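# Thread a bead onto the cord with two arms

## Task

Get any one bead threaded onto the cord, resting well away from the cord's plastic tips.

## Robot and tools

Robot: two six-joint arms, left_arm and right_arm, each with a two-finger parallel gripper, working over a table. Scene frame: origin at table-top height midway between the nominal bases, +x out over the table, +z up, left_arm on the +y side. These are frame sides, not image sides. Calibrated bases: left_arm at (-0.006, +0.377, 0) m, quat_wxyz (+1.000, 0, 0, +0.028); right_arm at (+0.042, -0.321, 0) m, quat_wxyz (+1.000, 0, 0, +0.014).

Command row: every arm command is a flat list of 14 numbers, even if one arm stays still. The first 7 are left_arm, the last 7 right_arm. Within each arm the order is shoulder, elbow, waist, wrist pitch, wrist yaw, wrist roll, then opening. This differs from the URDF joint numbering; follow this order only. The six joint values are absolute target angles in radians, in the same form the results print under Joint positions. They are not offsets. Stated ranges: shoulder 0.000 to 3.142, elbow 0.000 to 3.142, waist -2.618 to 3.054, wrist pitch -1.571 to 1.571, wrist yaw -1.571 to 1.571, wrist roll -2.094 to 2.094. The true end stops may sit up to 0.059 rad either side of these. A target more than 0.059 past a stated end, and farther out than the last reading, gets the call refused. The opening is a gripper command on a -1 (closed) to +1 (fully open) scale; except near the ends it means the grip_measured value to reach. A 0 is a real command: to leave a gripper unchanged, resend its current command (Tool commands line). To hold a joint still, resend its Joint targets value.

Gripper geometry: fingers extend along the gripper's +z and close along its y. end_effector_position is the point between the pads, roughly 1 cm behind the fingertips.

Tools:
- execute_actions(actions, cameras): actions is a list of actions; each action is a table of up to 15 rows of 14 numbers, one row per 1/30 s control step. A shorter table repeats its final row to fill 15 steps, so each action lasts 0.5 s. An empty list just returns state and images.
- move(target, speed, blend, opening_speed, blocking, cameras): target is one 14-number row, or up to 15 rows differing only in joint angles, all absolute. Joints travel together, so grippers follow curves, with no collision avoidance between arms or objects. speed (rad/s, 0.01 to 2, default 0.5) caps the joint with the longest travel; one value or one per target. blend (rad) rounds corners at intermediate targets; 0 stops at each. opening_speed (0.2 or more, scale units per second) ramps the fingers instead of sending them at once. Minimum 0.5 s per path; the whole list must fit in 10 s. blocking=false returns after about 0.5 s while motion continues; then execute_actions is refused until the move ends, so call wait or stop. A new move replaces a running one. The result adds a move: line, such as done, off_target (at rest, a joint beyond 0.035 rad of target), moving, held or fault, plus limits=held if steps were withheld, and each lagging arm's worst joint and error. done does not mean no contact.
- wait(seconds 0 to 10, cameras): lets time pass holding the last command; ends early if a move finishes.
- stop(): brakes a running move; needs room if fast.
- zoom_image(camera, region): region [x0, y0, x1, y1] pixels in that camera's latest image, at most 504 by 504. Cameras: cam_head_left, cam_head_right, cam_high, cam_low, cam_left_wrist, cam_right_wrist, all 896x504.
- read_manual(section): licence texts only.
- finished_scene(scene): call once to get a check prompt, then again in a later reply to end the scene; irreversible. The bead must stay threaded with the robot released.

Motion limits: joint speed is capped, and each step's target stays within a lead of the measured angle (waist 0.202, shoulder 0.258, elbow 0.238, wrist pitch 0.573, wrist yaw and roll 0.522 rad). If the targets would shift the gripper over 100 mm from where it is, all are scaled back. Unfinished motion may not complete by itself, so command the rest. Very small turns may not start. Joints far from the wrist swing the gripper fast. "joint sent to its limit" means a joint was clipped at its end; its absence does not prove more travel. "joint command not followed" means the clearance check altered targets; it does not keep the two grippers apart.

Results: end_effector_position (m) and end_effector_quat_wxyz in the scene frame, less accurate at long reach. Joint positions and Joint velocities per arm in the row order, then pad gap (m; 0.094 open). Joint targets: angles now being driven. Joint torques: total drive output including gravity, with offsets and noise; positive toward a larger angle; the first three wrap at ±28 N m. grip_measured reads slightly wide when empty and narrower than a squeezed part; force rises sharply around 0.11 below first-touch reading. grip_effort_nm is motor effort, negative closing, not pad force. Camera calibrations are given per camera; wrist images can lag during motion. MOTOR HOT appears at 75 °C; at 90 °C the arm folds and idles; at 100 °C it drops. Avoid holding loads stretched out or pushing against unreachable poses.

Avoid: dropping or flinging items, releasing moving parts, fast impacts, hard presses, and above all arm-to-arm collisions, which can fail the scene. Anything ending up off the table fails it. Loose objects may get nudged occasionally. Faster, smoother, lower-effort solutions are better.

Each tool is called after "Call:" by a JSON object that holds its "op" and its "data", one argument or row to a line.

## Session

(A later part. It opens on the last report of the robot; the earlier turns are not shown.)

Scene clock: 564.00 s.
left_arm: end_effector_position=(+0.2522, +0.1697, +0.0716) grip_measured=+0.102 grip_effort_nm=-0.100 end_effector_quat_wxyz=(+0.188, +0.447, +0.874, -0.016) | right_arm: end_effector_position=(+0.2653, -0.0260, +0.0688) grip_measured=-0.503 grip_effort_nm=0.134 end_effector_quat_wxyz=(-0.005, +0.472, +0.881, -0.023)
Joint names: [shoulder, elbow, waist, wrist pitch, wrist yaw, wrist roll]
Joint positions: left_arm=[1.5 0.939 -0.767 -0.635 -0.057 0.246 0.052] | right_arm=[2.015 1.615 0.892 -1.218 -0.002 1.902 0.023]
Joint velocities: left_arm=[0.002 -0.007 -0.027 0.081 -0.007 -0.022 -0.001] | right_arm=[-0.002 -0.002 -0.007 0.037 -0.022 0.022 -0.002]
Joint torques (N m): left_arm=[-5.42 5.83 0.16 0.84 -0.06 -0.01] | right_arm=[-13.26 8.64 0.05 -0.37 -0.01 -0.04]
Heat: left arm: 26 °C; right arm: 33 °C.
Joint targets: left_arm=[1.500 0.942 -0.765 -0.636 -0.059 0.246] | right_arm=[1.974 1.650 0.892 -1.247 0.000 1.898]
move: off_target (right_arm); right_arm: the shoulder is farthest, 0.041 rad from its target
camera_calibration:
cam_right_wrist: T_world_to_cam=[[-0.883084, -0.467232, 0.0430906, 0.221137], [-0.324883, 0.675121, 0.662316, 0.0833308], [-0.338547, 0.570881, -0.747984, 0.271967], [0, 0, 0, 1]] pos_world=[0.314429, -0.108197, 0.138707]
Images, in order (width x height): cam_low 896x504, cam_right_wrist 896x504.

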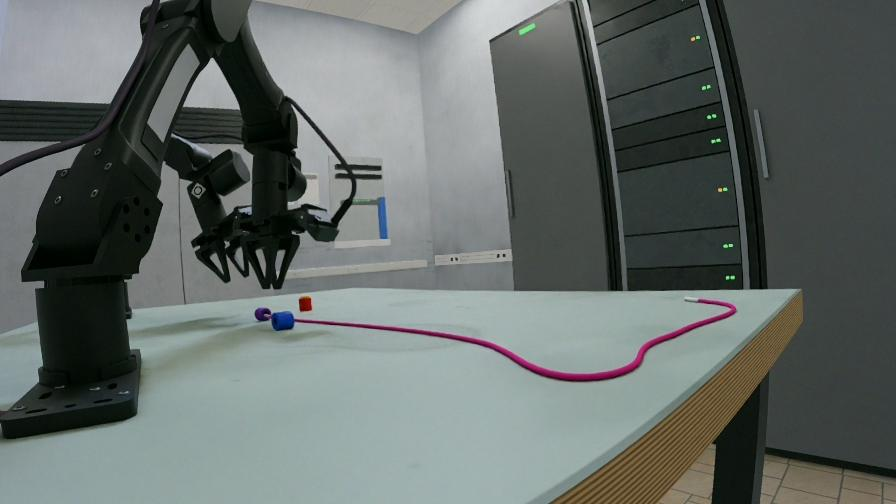

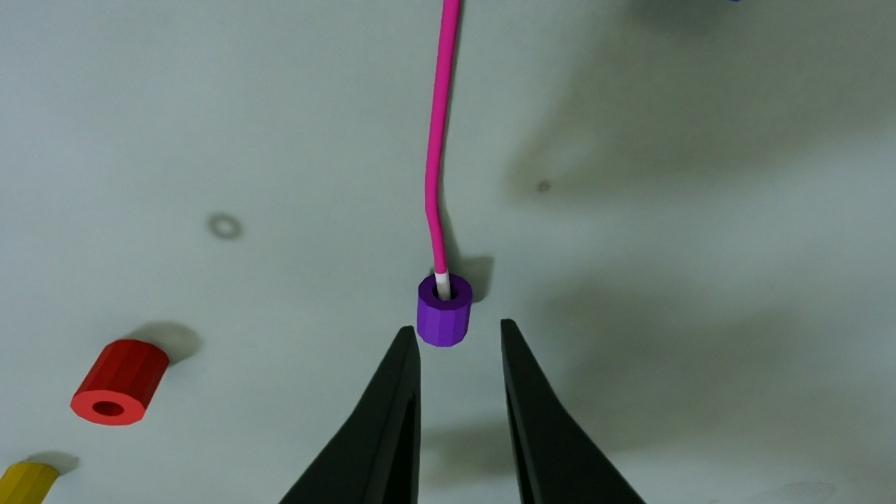

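Call:
{"op": "move", "data": {
  "target": [1.500,0.942,-0.765,-0.636,-0.059,0.246,0.1,1.882,1.755,0.581,-1.444,0,1.586,-0.5],
  "cameras": [],
  "speed": 0.5
}}

Call:
{"op": "move", "data": {
  "target": [1.535,0.509,-1.025,0.501,0,0,0.1,1.882,1.755,0.581,-1.444,0,1.586,-0.5],
  "speed": 0.6
}}

Scene clock: 577.43 s.
left_arm: end_effector_position=(+0.2522, +0.1697, +0.0716) grip_measured=+0.102 grip_effort_nm=-0.095 end_effector_quat_wxyz=(+0.188, +0.447, +0.874, -0.016) | right_arm: end_effector_position=(+0.3287, -0.1201, +0.1302) grip_measured=-0.503 grip_effort_nm=0.134 end_effector_quat_wxyz=(-0.012, +0.473, +0.881, -0.017)
Joint names: [shoulder, elbow, waist, wrist pitch, wrist yaw, wrist roll]
Joint positions: left_arm=[1.5 0.939 -0.767 -0.635 -0.057 0.246 0.052] | right_arm=[1.916 1.721 0.578 -1.418 -0.006 1.591 0.023]
Joint velocities: left_arm=[-0.012 -0.002 -0.022 -0.007 -0.007 -0.037 0] | right_arm=[-0.017 0.007 -0.027 0.037 -0.007 -0.022 -0.001]
Joint torques (N m): left_arm=[-5.45 5.82 0.16 0.84 -0.05 -0.02] | right_arm=[-11.9 8.64 0.21 -0.31 0.04 -0.02]
Heat: left arm: 26 °C; right arm: 34 °C.
Joint targets: left_arm=[1.500 0.942 -0.765 -0.636 -0.059 0.246] | right_arm=[1.882 1.755 0.581 -1.444 0.000 1.586]
move: done
No camera images: "cameras" was empty.

Scene clock: 580.13 s.
left_arm: end_effector_position=(+0.2263, +0.0481, +0.0815) grip_measured=+0.102 grip_effort_nm=-0.095 end_effector_quat_wxyz=(+0.443, +0.402, +0.769, -0.226) | right_arm: end_effector_position=(+0.3285, -0.1202, +0.1302) grip_measured=-0.503 grip_effort_nm=0.134 end_effector_quat_wxyz=(-0.013, +0.473, +0.881, -0.018)
Joint names: [shoulder, elbow, waist, wrist pitch, wrist yaw, wrist roll]
Joint positions: left_arm=[1.523 0.514 -1.017 0.481 -0.006 0.006 0.052] | right_arm=[1.916 1.721 0.578 -1.419 -0.006 1.59 0.023]
Joint velocities: left_arm=[0.002 -0.002 -0.012 0.007 0.007 -0.022 0] | right_arm=[-0.012 -0.007 0.002 0.007 -0.007 -0.022 0]
Joint torques (N m): left_arm=[-4.19 4.86 -0.61 1.66 0.04 -0.06] | right_arm=[-11.92 8.64 0.21 -0.34 0.04 -0.03]
Heat: left arm: 26 °C; right arm: 35 °C.
Joint targets: left_arm=[1.535 0.509 -1.025 0.501 0.000 0.000] | right_arm=[1.882 1.755 0.581 -1.444 0.000 1.586]
move: done
camera_calibration:
cam_left_wrist: T_world_to_cam=[[-0.84924, -0.51447, -0.118796, 0.231015], [-0.4662, 0.836233, -0.288743, 0.114664], [0.247891, -0.189829, -0.950008, 0.143606], [0, 0, 0, 1]] pos_world=[0.214045, 0.0502254, 0.196979]
cam_right_wrist: T_world_to_cam=[[-0.88364, -0.466161, 0.0432863, 0.23055], [-0.317442, 0.664548, 0.676466, 0.121205], [-0.344108, 0.584011, -0.735201, 0.394886], [0, 0, 0, 1]] pos_world=[0.378082, -0.203691, 0.19835]

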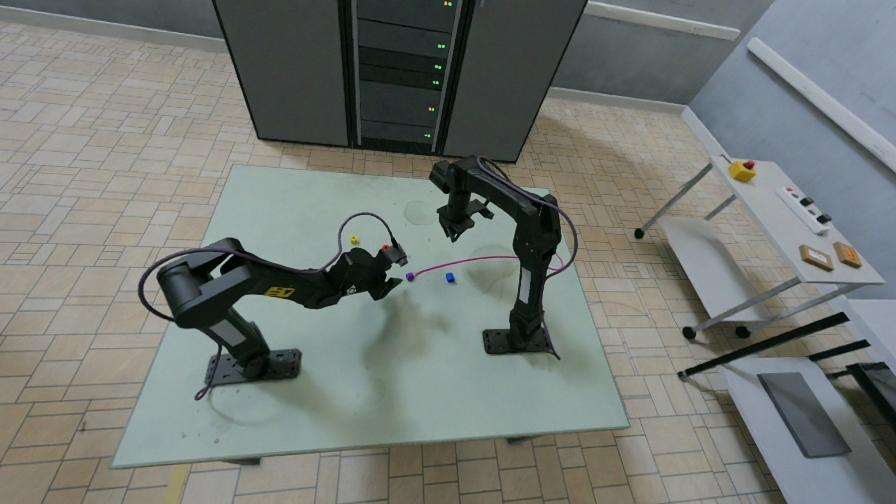

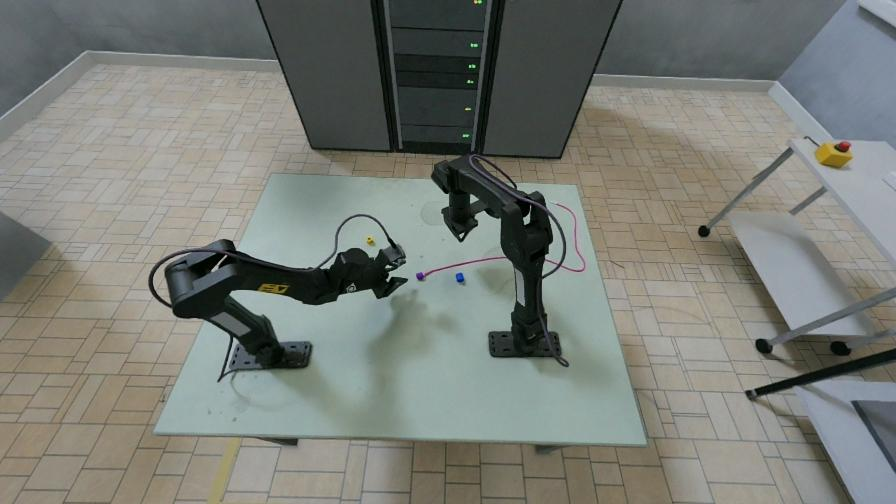

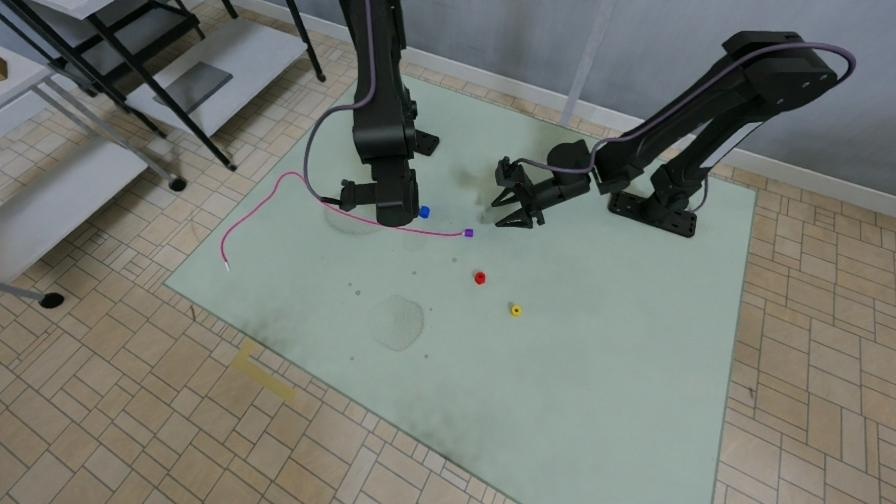

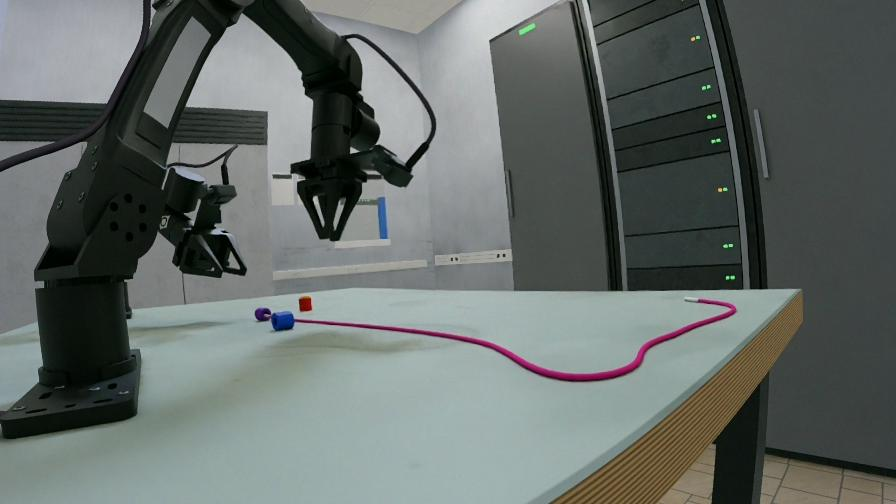

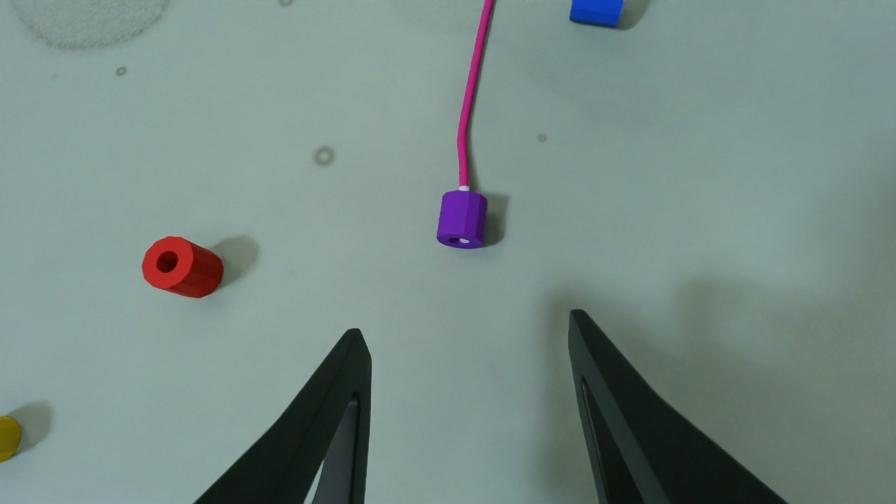

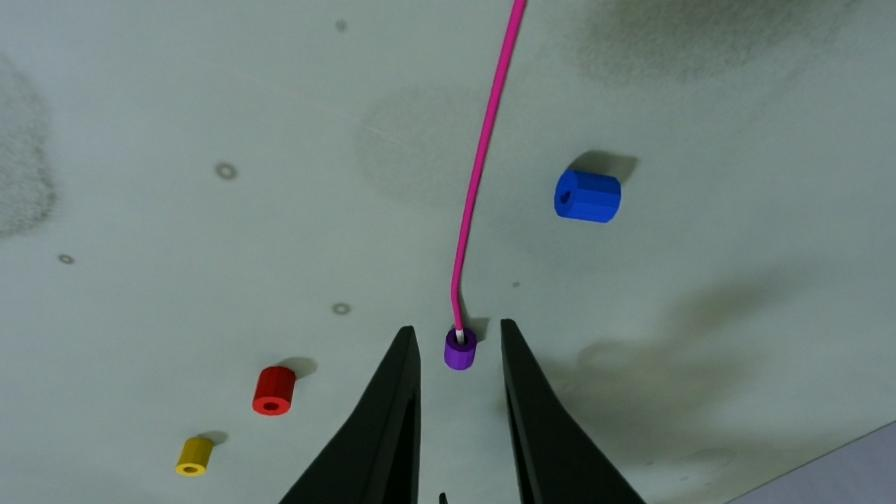

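Call:
{"op": "move", "data": {
  "target": [1.896,0.685,-1.022,0.69,0,0,0.1,1.882,1.755,0.581,-1.444,0,1.586,-0.5],
  "speed": 0.3
}}

Call:
{"op": "zoom_image", "data": {
  "camera": "cam_low",
  "region": [180, 220, 340, 340]
}}

Call:
{"op": "zoom_image", "data": {
  "camera": "cam_high",
  "region": [420, 180, 540, 300]
}}

Scene clock: 596.77 s.
left_arm: end_effector_position=(+0.2547, +0.0075, +0.0306) grip_measured=+0.102 grip_effort_nm=-0.095 end_effector_quat_wxyz=(+0.435, +0.404, +0.773, -0.222) | right_arm: end_effector_position=(+0.3285, -0.1202, +0.1302) grip_measured=-0.503 grip_effort_nm=0.129 end_effector_quat_wxyz=(-0.013, +0.472, +0.881, -0.018)
Joint names: [shoulder, elbow, waist, wrist pitch, wrist yaw, wrist roll]
Joint positions: left_arm=[1.88 0.661 -1.017 0.67 -0.006 0.006 0.052] | right_arm=[1.916 1.721 0.578 -1.419 -0.006 1.59 0.023]
Joint velocities: left_arm=[-0.007 0.007 -0.007 -0.007 0.007 -0.007 -0.001] | right_arm=[0.007 -0.002 0.002 -0.037 -0.007 0.037 0.001]
Joint torques (N m): left_arm=[-6.34 6.3 -0.38 1.6 0.04 -0.06] | right_arm=[-11.99 8.58 0.21 -0.34 0.03 -0.03]
Heat: left arm: 26 °C; right arm: 37 °C.
Joint targets: left_arm=[1.896 0.685 -1.022 0.690 0.000 0.000] | right_arm=[1.882 1.755 0.581 -1.444 0.000 1.586]
move: done
camera_calibration:
cam_left_wrist: T_world_to_cam=[[-0.850639, -0.512557, -0.117038, 0.22847], [-0.469906, 0.84105, -0.267999, 0.147489], [0.235799, -0.172974, -0.956284, 0.0836377], [0, 0, 0, 1]] pos_world=[0.24393, 0.00752587, 0.146248]
cam_right_wrist: T_world_to_cam=[[-0.883462, -0.466498, 0.0432859, 0.230451], [-0.317691, 0.664417, 0.676478, 0.121269], [-0.344336, 0.583891, -0.73519, 0.394945], [0, 0, 0, 1]] pos_world=[0.378114, -0.203673, 0.198348]

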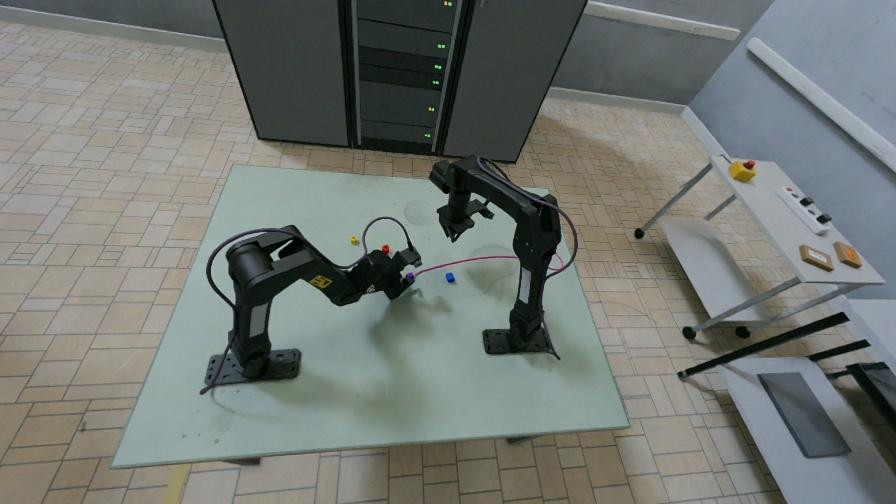

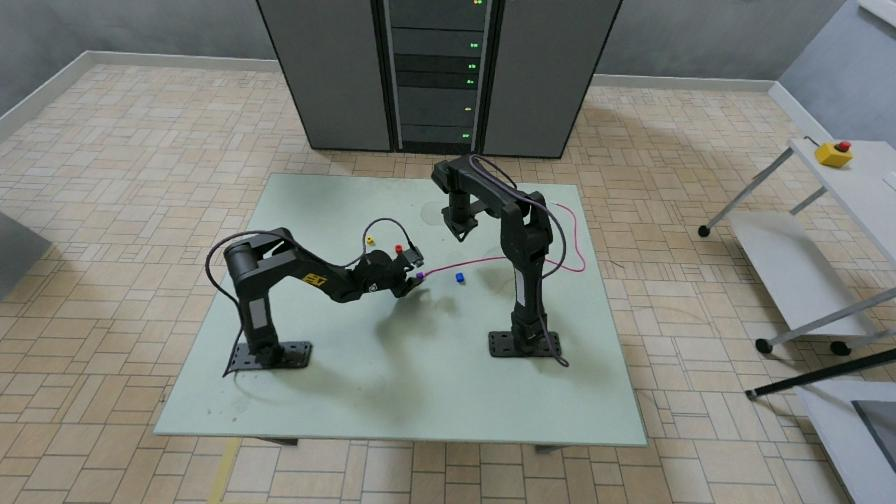

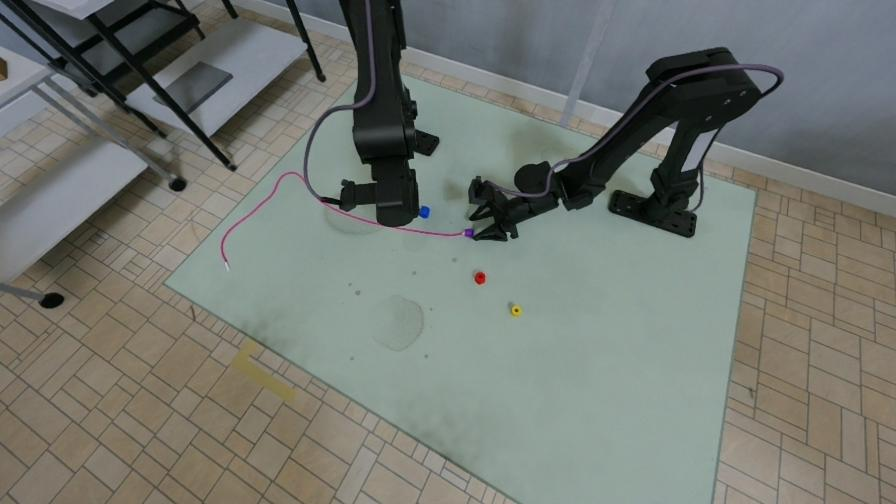

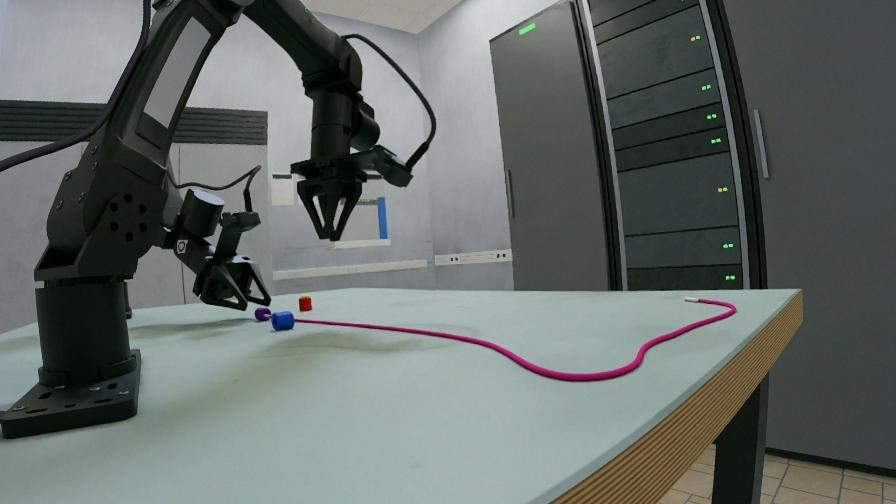

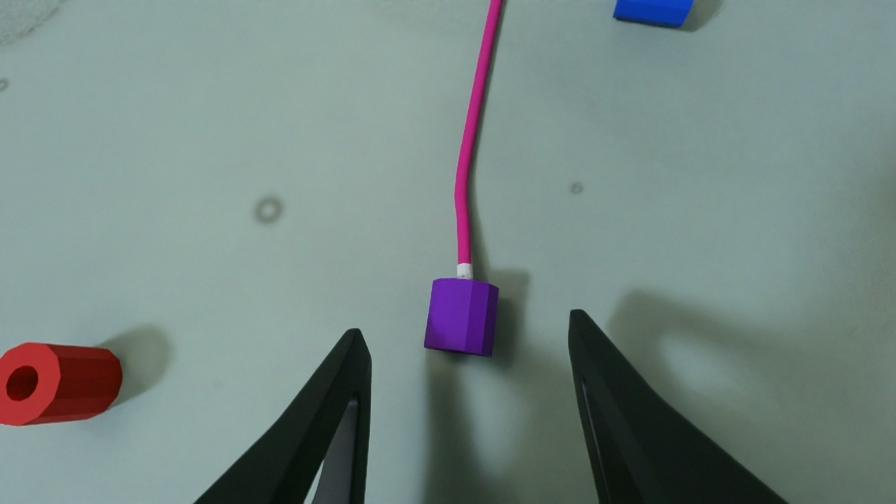

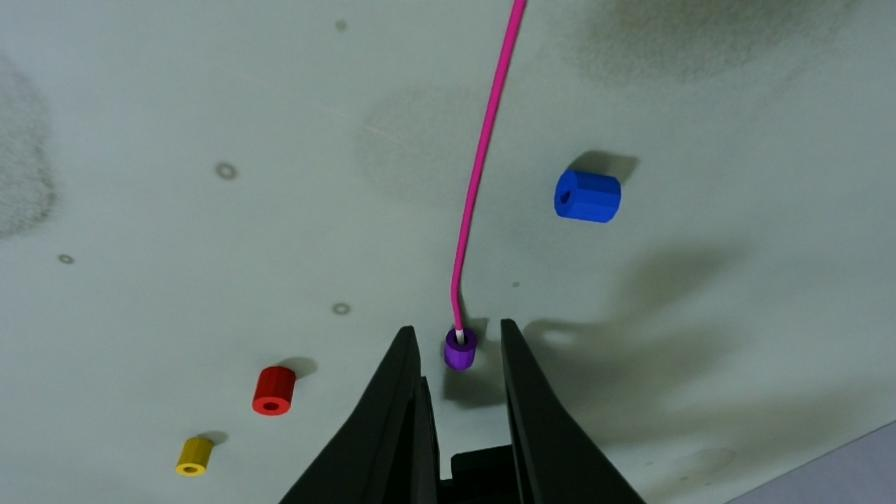

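Scaled by 3.150 from the camera's 896x504 image, which has a finer 1280x720 frame.

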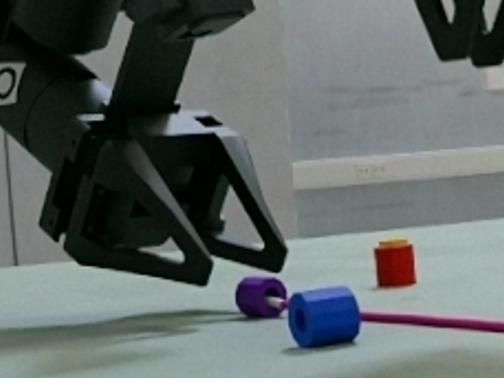

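Scaled by 4.200 from the camera's 896x504 image, which has a finer 1280x720 frame.

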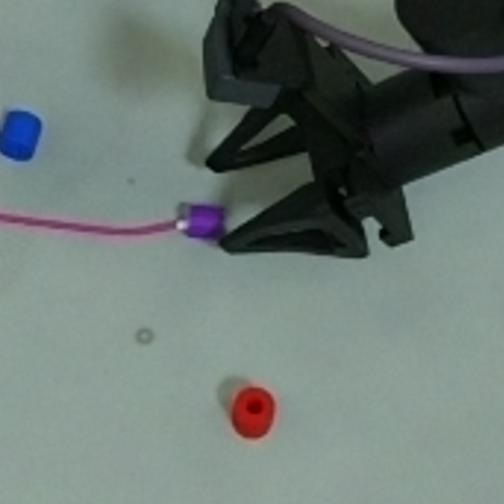

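Call:
{"op": "move", "data": {
  "target": [1.982,0.688,-1.022,0.798,0,0,0.1,1.882,1.755,0.581,-1.444,0,1.586,-0.5],
  "speed": 0.2,
  "cameras": ["cam_low","cam_left_wrist","cam_high"]
}}

Call:
{"op": "zoom_image", "data": {
  "camera": "cam_low",
  "region": [200, 260, 320, 340]
}}

Call:
{"op": "zoom_image", "data": {
  "camera": "cam_high",
  "region": [420, 180, 540, 300]
}}

Scene clock: 608.10 s.
left_arm: end_effector_position=(+0.2586, +0.0019, +0.0178) grip_measured=+0.102 grip_effort_nm=-0.090 end_effector_quat_wxyz=(+0.445, +0.401, +0.768, -0.227) | right_arm: end_effector_position=(+0.3285, -0.1202, +0.1302) grip_measured=-0.503 grip_effort_nm=0.134 end_effector_quat_wxyz=(-0.013, +0.472, +0.881, -0.018)
Joint names: [shoulder, elbow, waist, wrist pitch, wrist yaw, wrist roll]
Joint positions: left_arm=[1.965 0.664 -1.017 0.778 -0.006 0.006 0.052] | right_arm=[1.916 1.721 0.578 -1.419 -0.006 1.59 0.023]
Joint velocities: left_arm=[-0.012 0.012 0.007 0.022 -0.007 -0.037 -0.001] | right_arm=[-0.012 -0.012 -0.012 -0.051 -0.007 0.022 -0.001]
Joint torques (N m): left_arm=[-6.63 5.98 -0.39 1.65 0.04 -0.07] | right_arm=[-11.97 8.59 0.31 -0.33 0.04 -0.05]
Heat: left arm: 26 °C; right arm: 38 °C.
Joint targets: left_arm=[1.982 0.688 -1.022 0.798 0.000 0.000] | right_arm=[1.882 1.755 0.581 -1.444 0.000 1.586]
move: done
camera_calibration:
cam_left_wrist: T_world_to_cam=[[-0.848861, -0.515101, -0.118764, 0.226998], [-0.465675, 0.834996, -0.293134, 0.149913], [0.250161, -0.193525, -0.948666, 0.0656617], [0, 0, 0, 1]] pos_world=[0.246074, 0.00445685, 0.133195]
Images, in order (width x height): cam_high 896x504, cam_low 896x504, cam_left_wrist 896x504.

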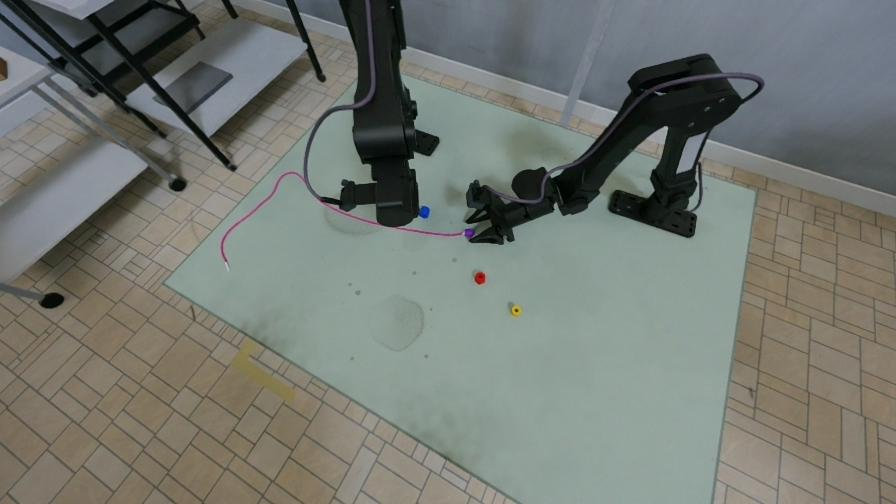

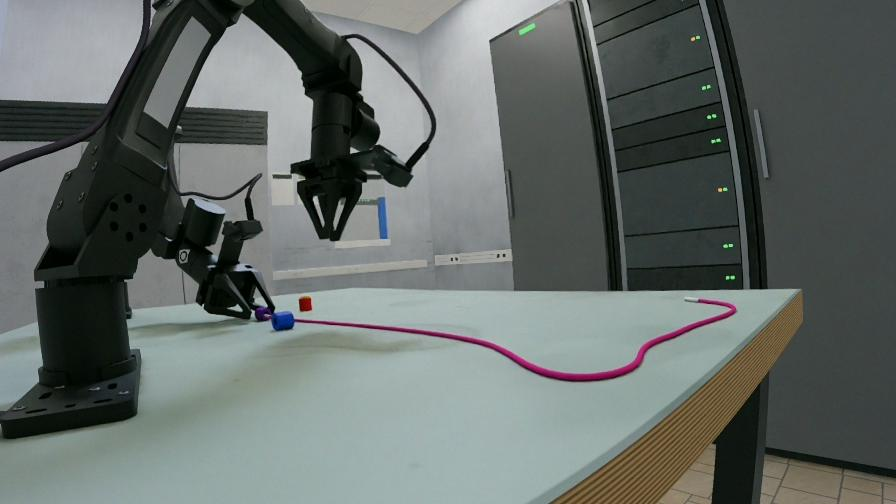

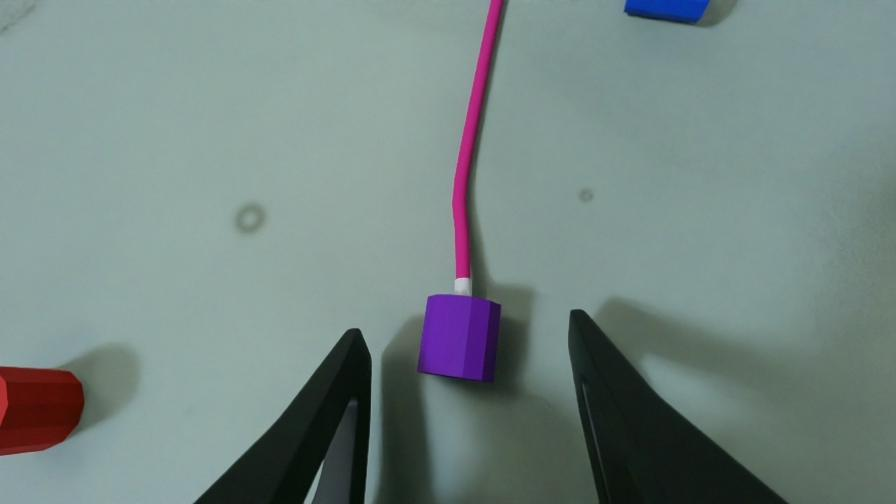

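Scaled by 4.200 from the camera's 896x504 image, which has a finer 1280x720 frame.

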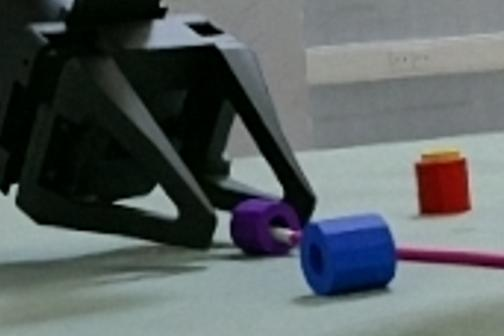

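Scaled by 4.200 from the camera's 896x504 image, which has a finer 1280x720 frame.

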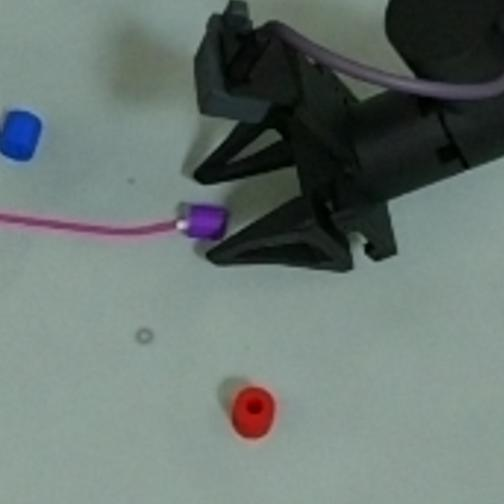

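Call:
{"op": "move", "data": {
  "target": [1.982,0.688,-1.022,0.798,0,0,-0.72,1.882,1.755,0.581,-1.444,0,1.586,-0.5],
  "opening_speed": 0.6
}}

Call:
{"op": "zoom_image", "data": {
  "camera": "cam_high",
  "region": [400, 160, 560, 320]
}}

Call:
{"op": "zoom_image", "data": {
  "camera": "cam_left_wrist",
  "region": [360, 220, 580, 420]
}}

Call:
{"op": "zoom_image", "data": {
  "camera": "cam_right_wrist",
  "region": [300, 150, 700, 504]
}}

Scene clock: 646.43 s.
left_arm: end_effector_position=(+0.2587, +0.0018, +0.0181) grip_measured=-0.634 grip_effort_nm=-1.004 end_effector_quat_wxyz=(+0.446, +0.401, +0.767, -0.228) | right_arm: end_effector_position=(+0.3285, -0.1202, +0.1302) grip_measured=-0.503 grip_effort_nm=0.134 end_effector_quat_wxyz=(-0.013, +0.472, +0.881, -0.018)
Joint names: [shoulder, elbow, waist, wrist pitch, wrist yaw, wrist roll]
Joint positions: left_arm=[1.965 0.664 -1.017 0.779 -0.006 0.006 0.017] | right_arm=[1.916 1.721 0.578 -1.419 -0.006 1.59 0.023]
Joint velocities: left_arm=[-0.027 -0.002 -0.002 0.051 -0.007 -0.007 -0.001] | right_arm=[0.002 -0.007 0.017 0.007 -0.051 -0.022 0]
Joint torques (N m): left_arm=[-6.63 5.97 -0.39 1.64 0.04 -0.06] | right_arm=[-11.92 8.66 0.24 -0.32 0.03 -0.02]
Heat: left arm: 26 °C; right arm: 38 °C.
Joint targets: left_arm=[1.982 0.688 -1.022 0.798 0.000 0.000] | right_arm=[1.882 1.755 0.581 -1.444 0.000 1.586]
move: done
camera_calibration:
cam_left_wrist: T_world_to_cam=[[-0.848758, -0.51525, -0.118862, 0.227024], [-0.465418, 0.834629, -0.294585, 0.150151], [0.25099, -0.194711, -0.948204, 0.0656953], [0, 0, 0, 1]] pos_world=[0.246082, 0.00444563, 0.133509]
cam_right_wrist: T_world_to_cam=[[-0.883462, -0.466498, 0.0432859, 0.230451], [-0.317691, 0.664417, 0.676478, 0.121269], [-0.344336, 0.583891, -0.73519, 0.394945], [0, 0, 0, 1]] pos_world=[0.378114, -0.203673, 0.198348]

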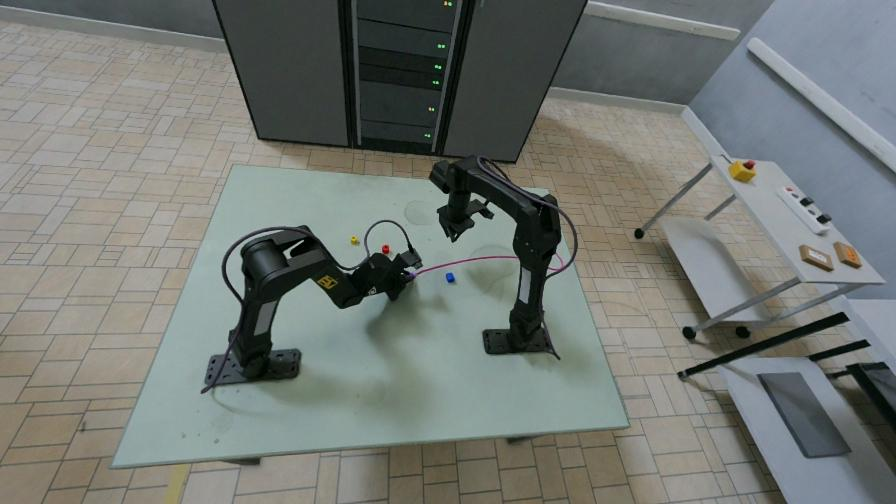

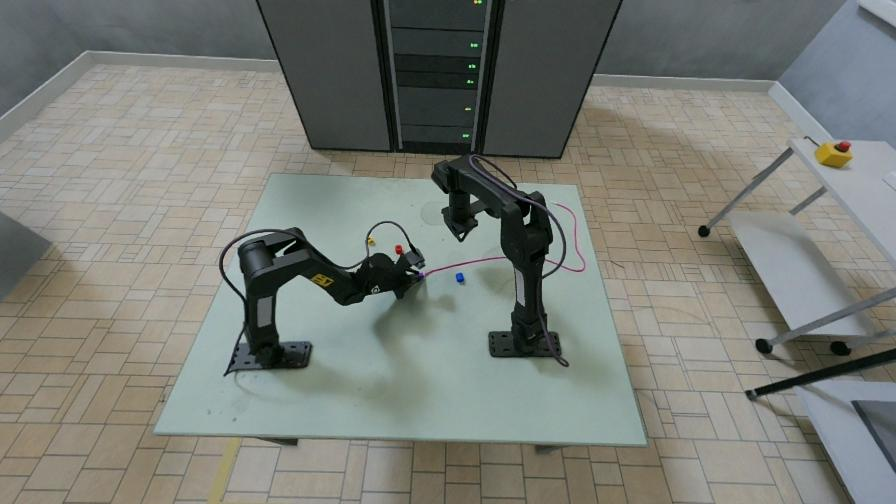

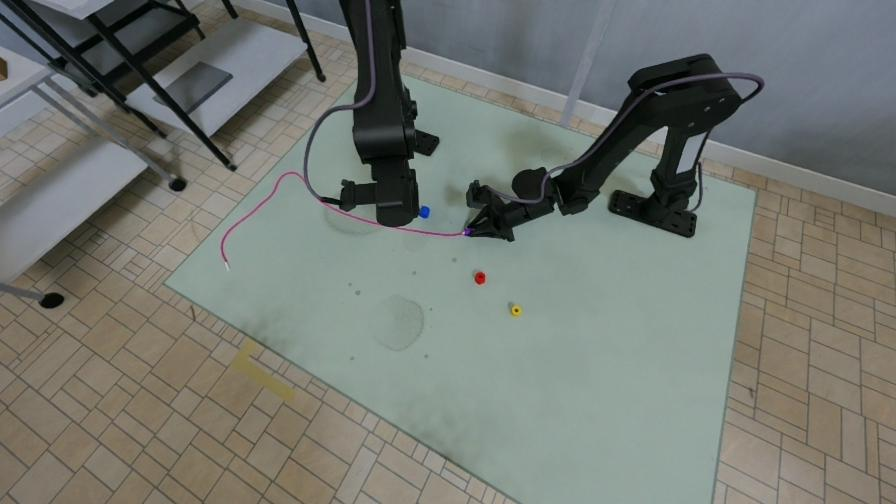

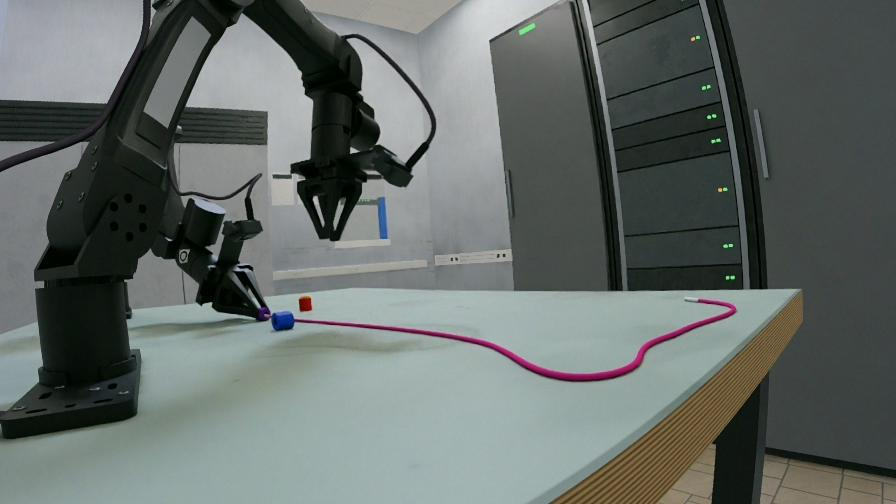

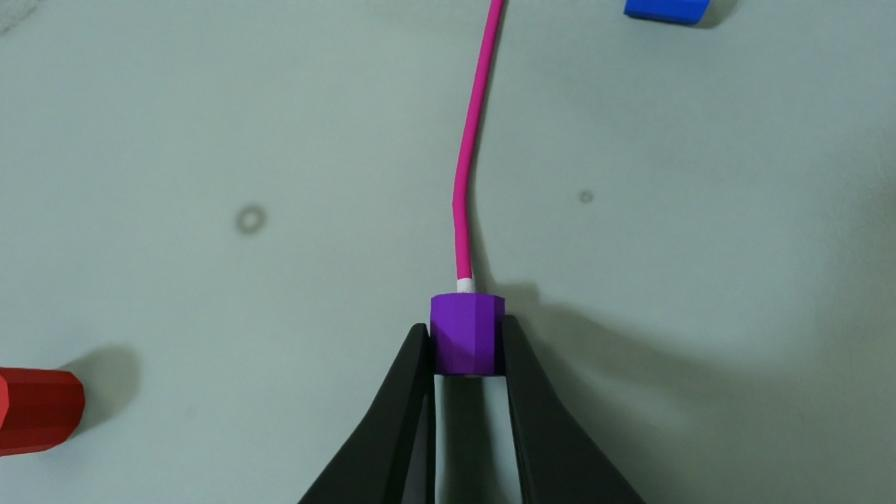

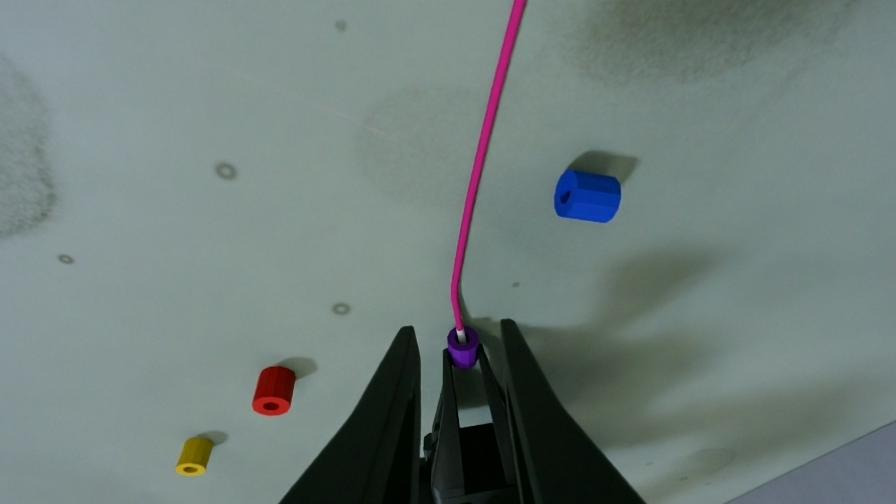

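Scaled by 3.150 from the camera's 896x504 image, which has a finer 1280x720 frame.

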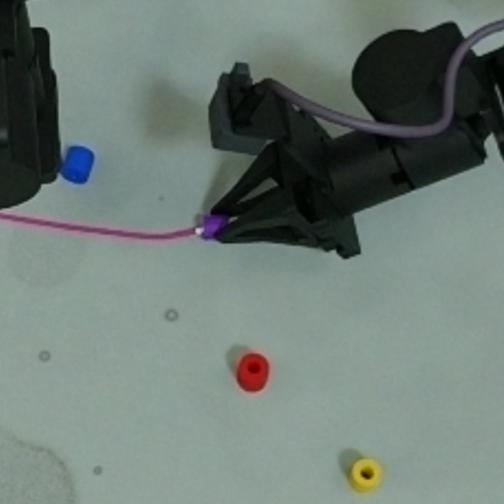

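Scaled by 2.291 from the camera's 896x504 image, which has a finer 1280x720 frame.

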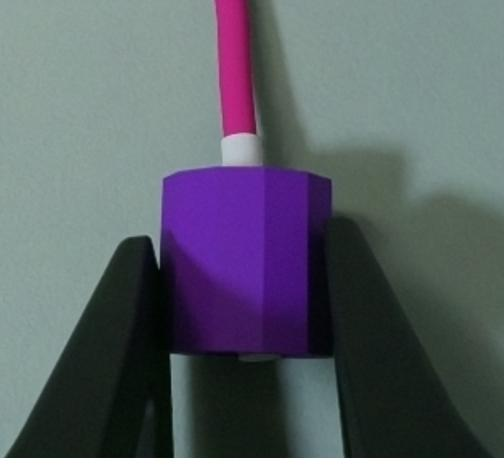

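Scaled by 1.260 from the camera's 896x504 image, which has a finer 1280x720 frame.

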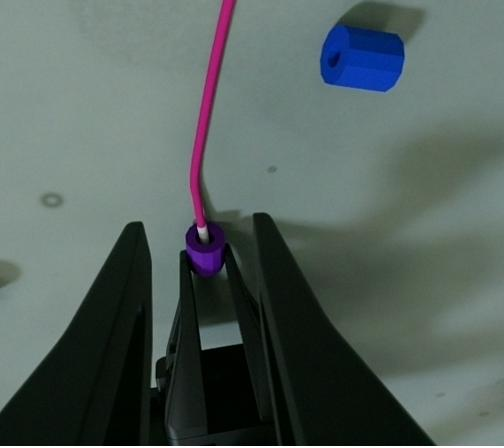

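Call:
{"op": "move", "data": {
  "target": [1.982,0.688,-1.022,0.798,0,0,-0.72,1.882,1.441,0.638,-1.10,-0.2,1.745,-0.5],
  "cameras": ["cam_right_wrist","cam_left_wrist"]
}}

Call:
{"op": "zoom_image", "data": {
  "camera": "cam_right_wrist",
  "region": [250, 100, 750, 504]
}}

Scene clock: 693.70 s.
left_arm: end_effector_position=(+0.2587, +0.0018, +0.0181) grip_measured=-0.635 grip_effort_nm=-1.023 end_effector_quat_wxyz=(+0.446, +0.401, +0.767, -0.228) | right_arm: end_effector_position=(+0.3011, -0.0752, +0.0685) grip_measured=-0.503 grip_effort_nm=0.134 end_effector_quat_wxyz=(-0.090, +0.511, +0.854, +0.038)
Joint names: [shoulder, elbow, waist, wrist pitch, wrist yaw, wrist roll]
Joint positions: left_arm=[1.965 0.664 -1.017 0.779 -0.006 0.006 0.017] | right_arm=[1.913 1.458 0.632 -1.111 -0.196 1.739 0.023]
Joint velocities: left_arm=[-0.007 0.012 -0.012 -0.022 0.037 -0.022 0] | right_arm=[-0.012 0.002 0.012 -0.051 -0.007 -0.007 0]
Joint torques (N m): left_arm=[-6.61 5.98 -0.38 1.64 0.04 -0.06] | right_arm=[-11.58 4.68 0.57 0.13 -0.15 0.07]
Heat: left arm: 26 °C; right arm: 39 °C.
Joint targets: left_arm=[1.982 0.688 -1.022 0.798 0.000 0.000] | right_arm=[1.882 1.441 0.638 -1.100 -0.200 1.745]
move: done
camera_calibration:
cam_left_wrist: T_world_to_cam=[[-0.848758, -0.51525, -0.118862, 0.227024], [-0.465418, 0.834629, -0.294585, 0.150151], [0.25099, -0.194711, -0.948204, 0.0656953], [0, 0, 0, 1]] pos_world=[0.246082, 0.00444563, 0.133509]
cam_right_wrist: T_world_to_cam=[[-0.921762, -0.384859, 0.0473163, 0.247221], [-0.194491, 0.564448, 0.802229, 0.071249], [-0.335453, 0.730261, -0.595138, 0.312581], [0, 0, 0, 1]] pos_world=[0.346593, -0.173337, 0.117174]
Images, in order (width x height): cam_left_wrist 896x504, cam_right_wrist 896x504.

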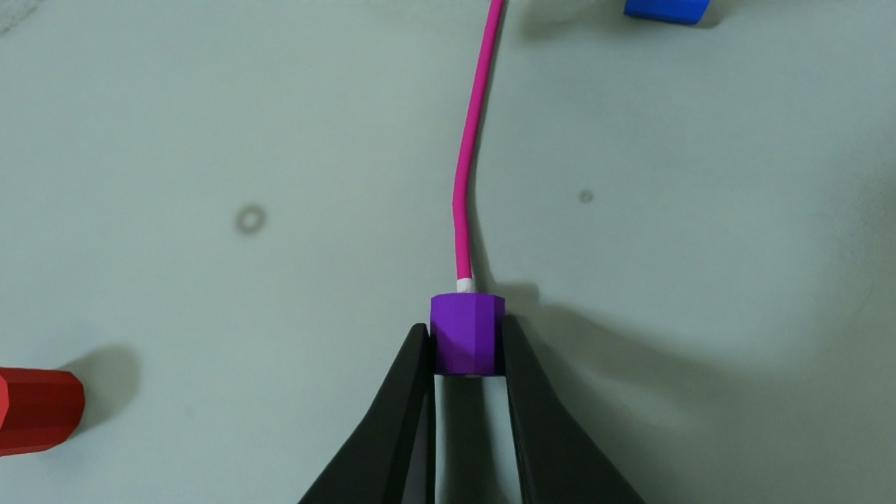

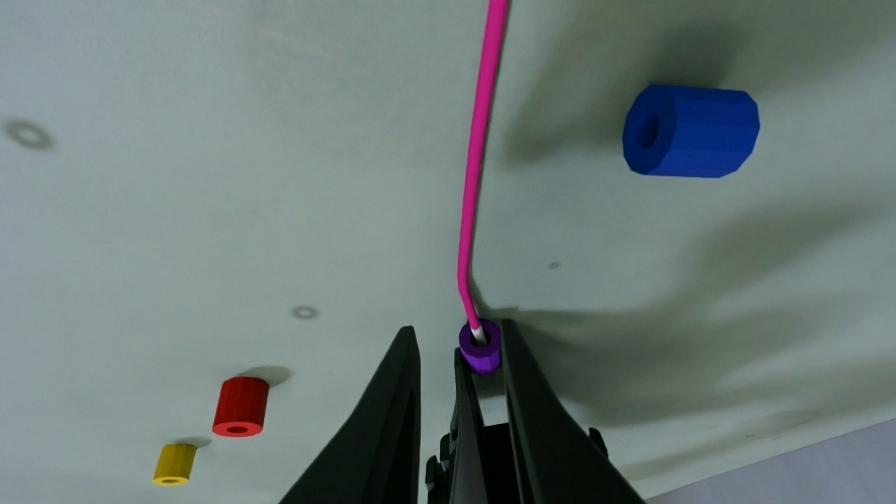

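Scaled by 1.008 from the camera's 896x504 image, which has a finer 1280x720 frame.

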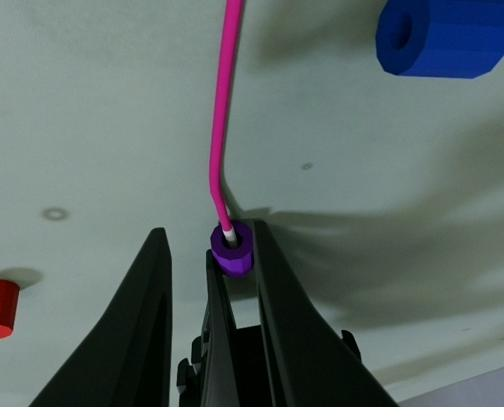

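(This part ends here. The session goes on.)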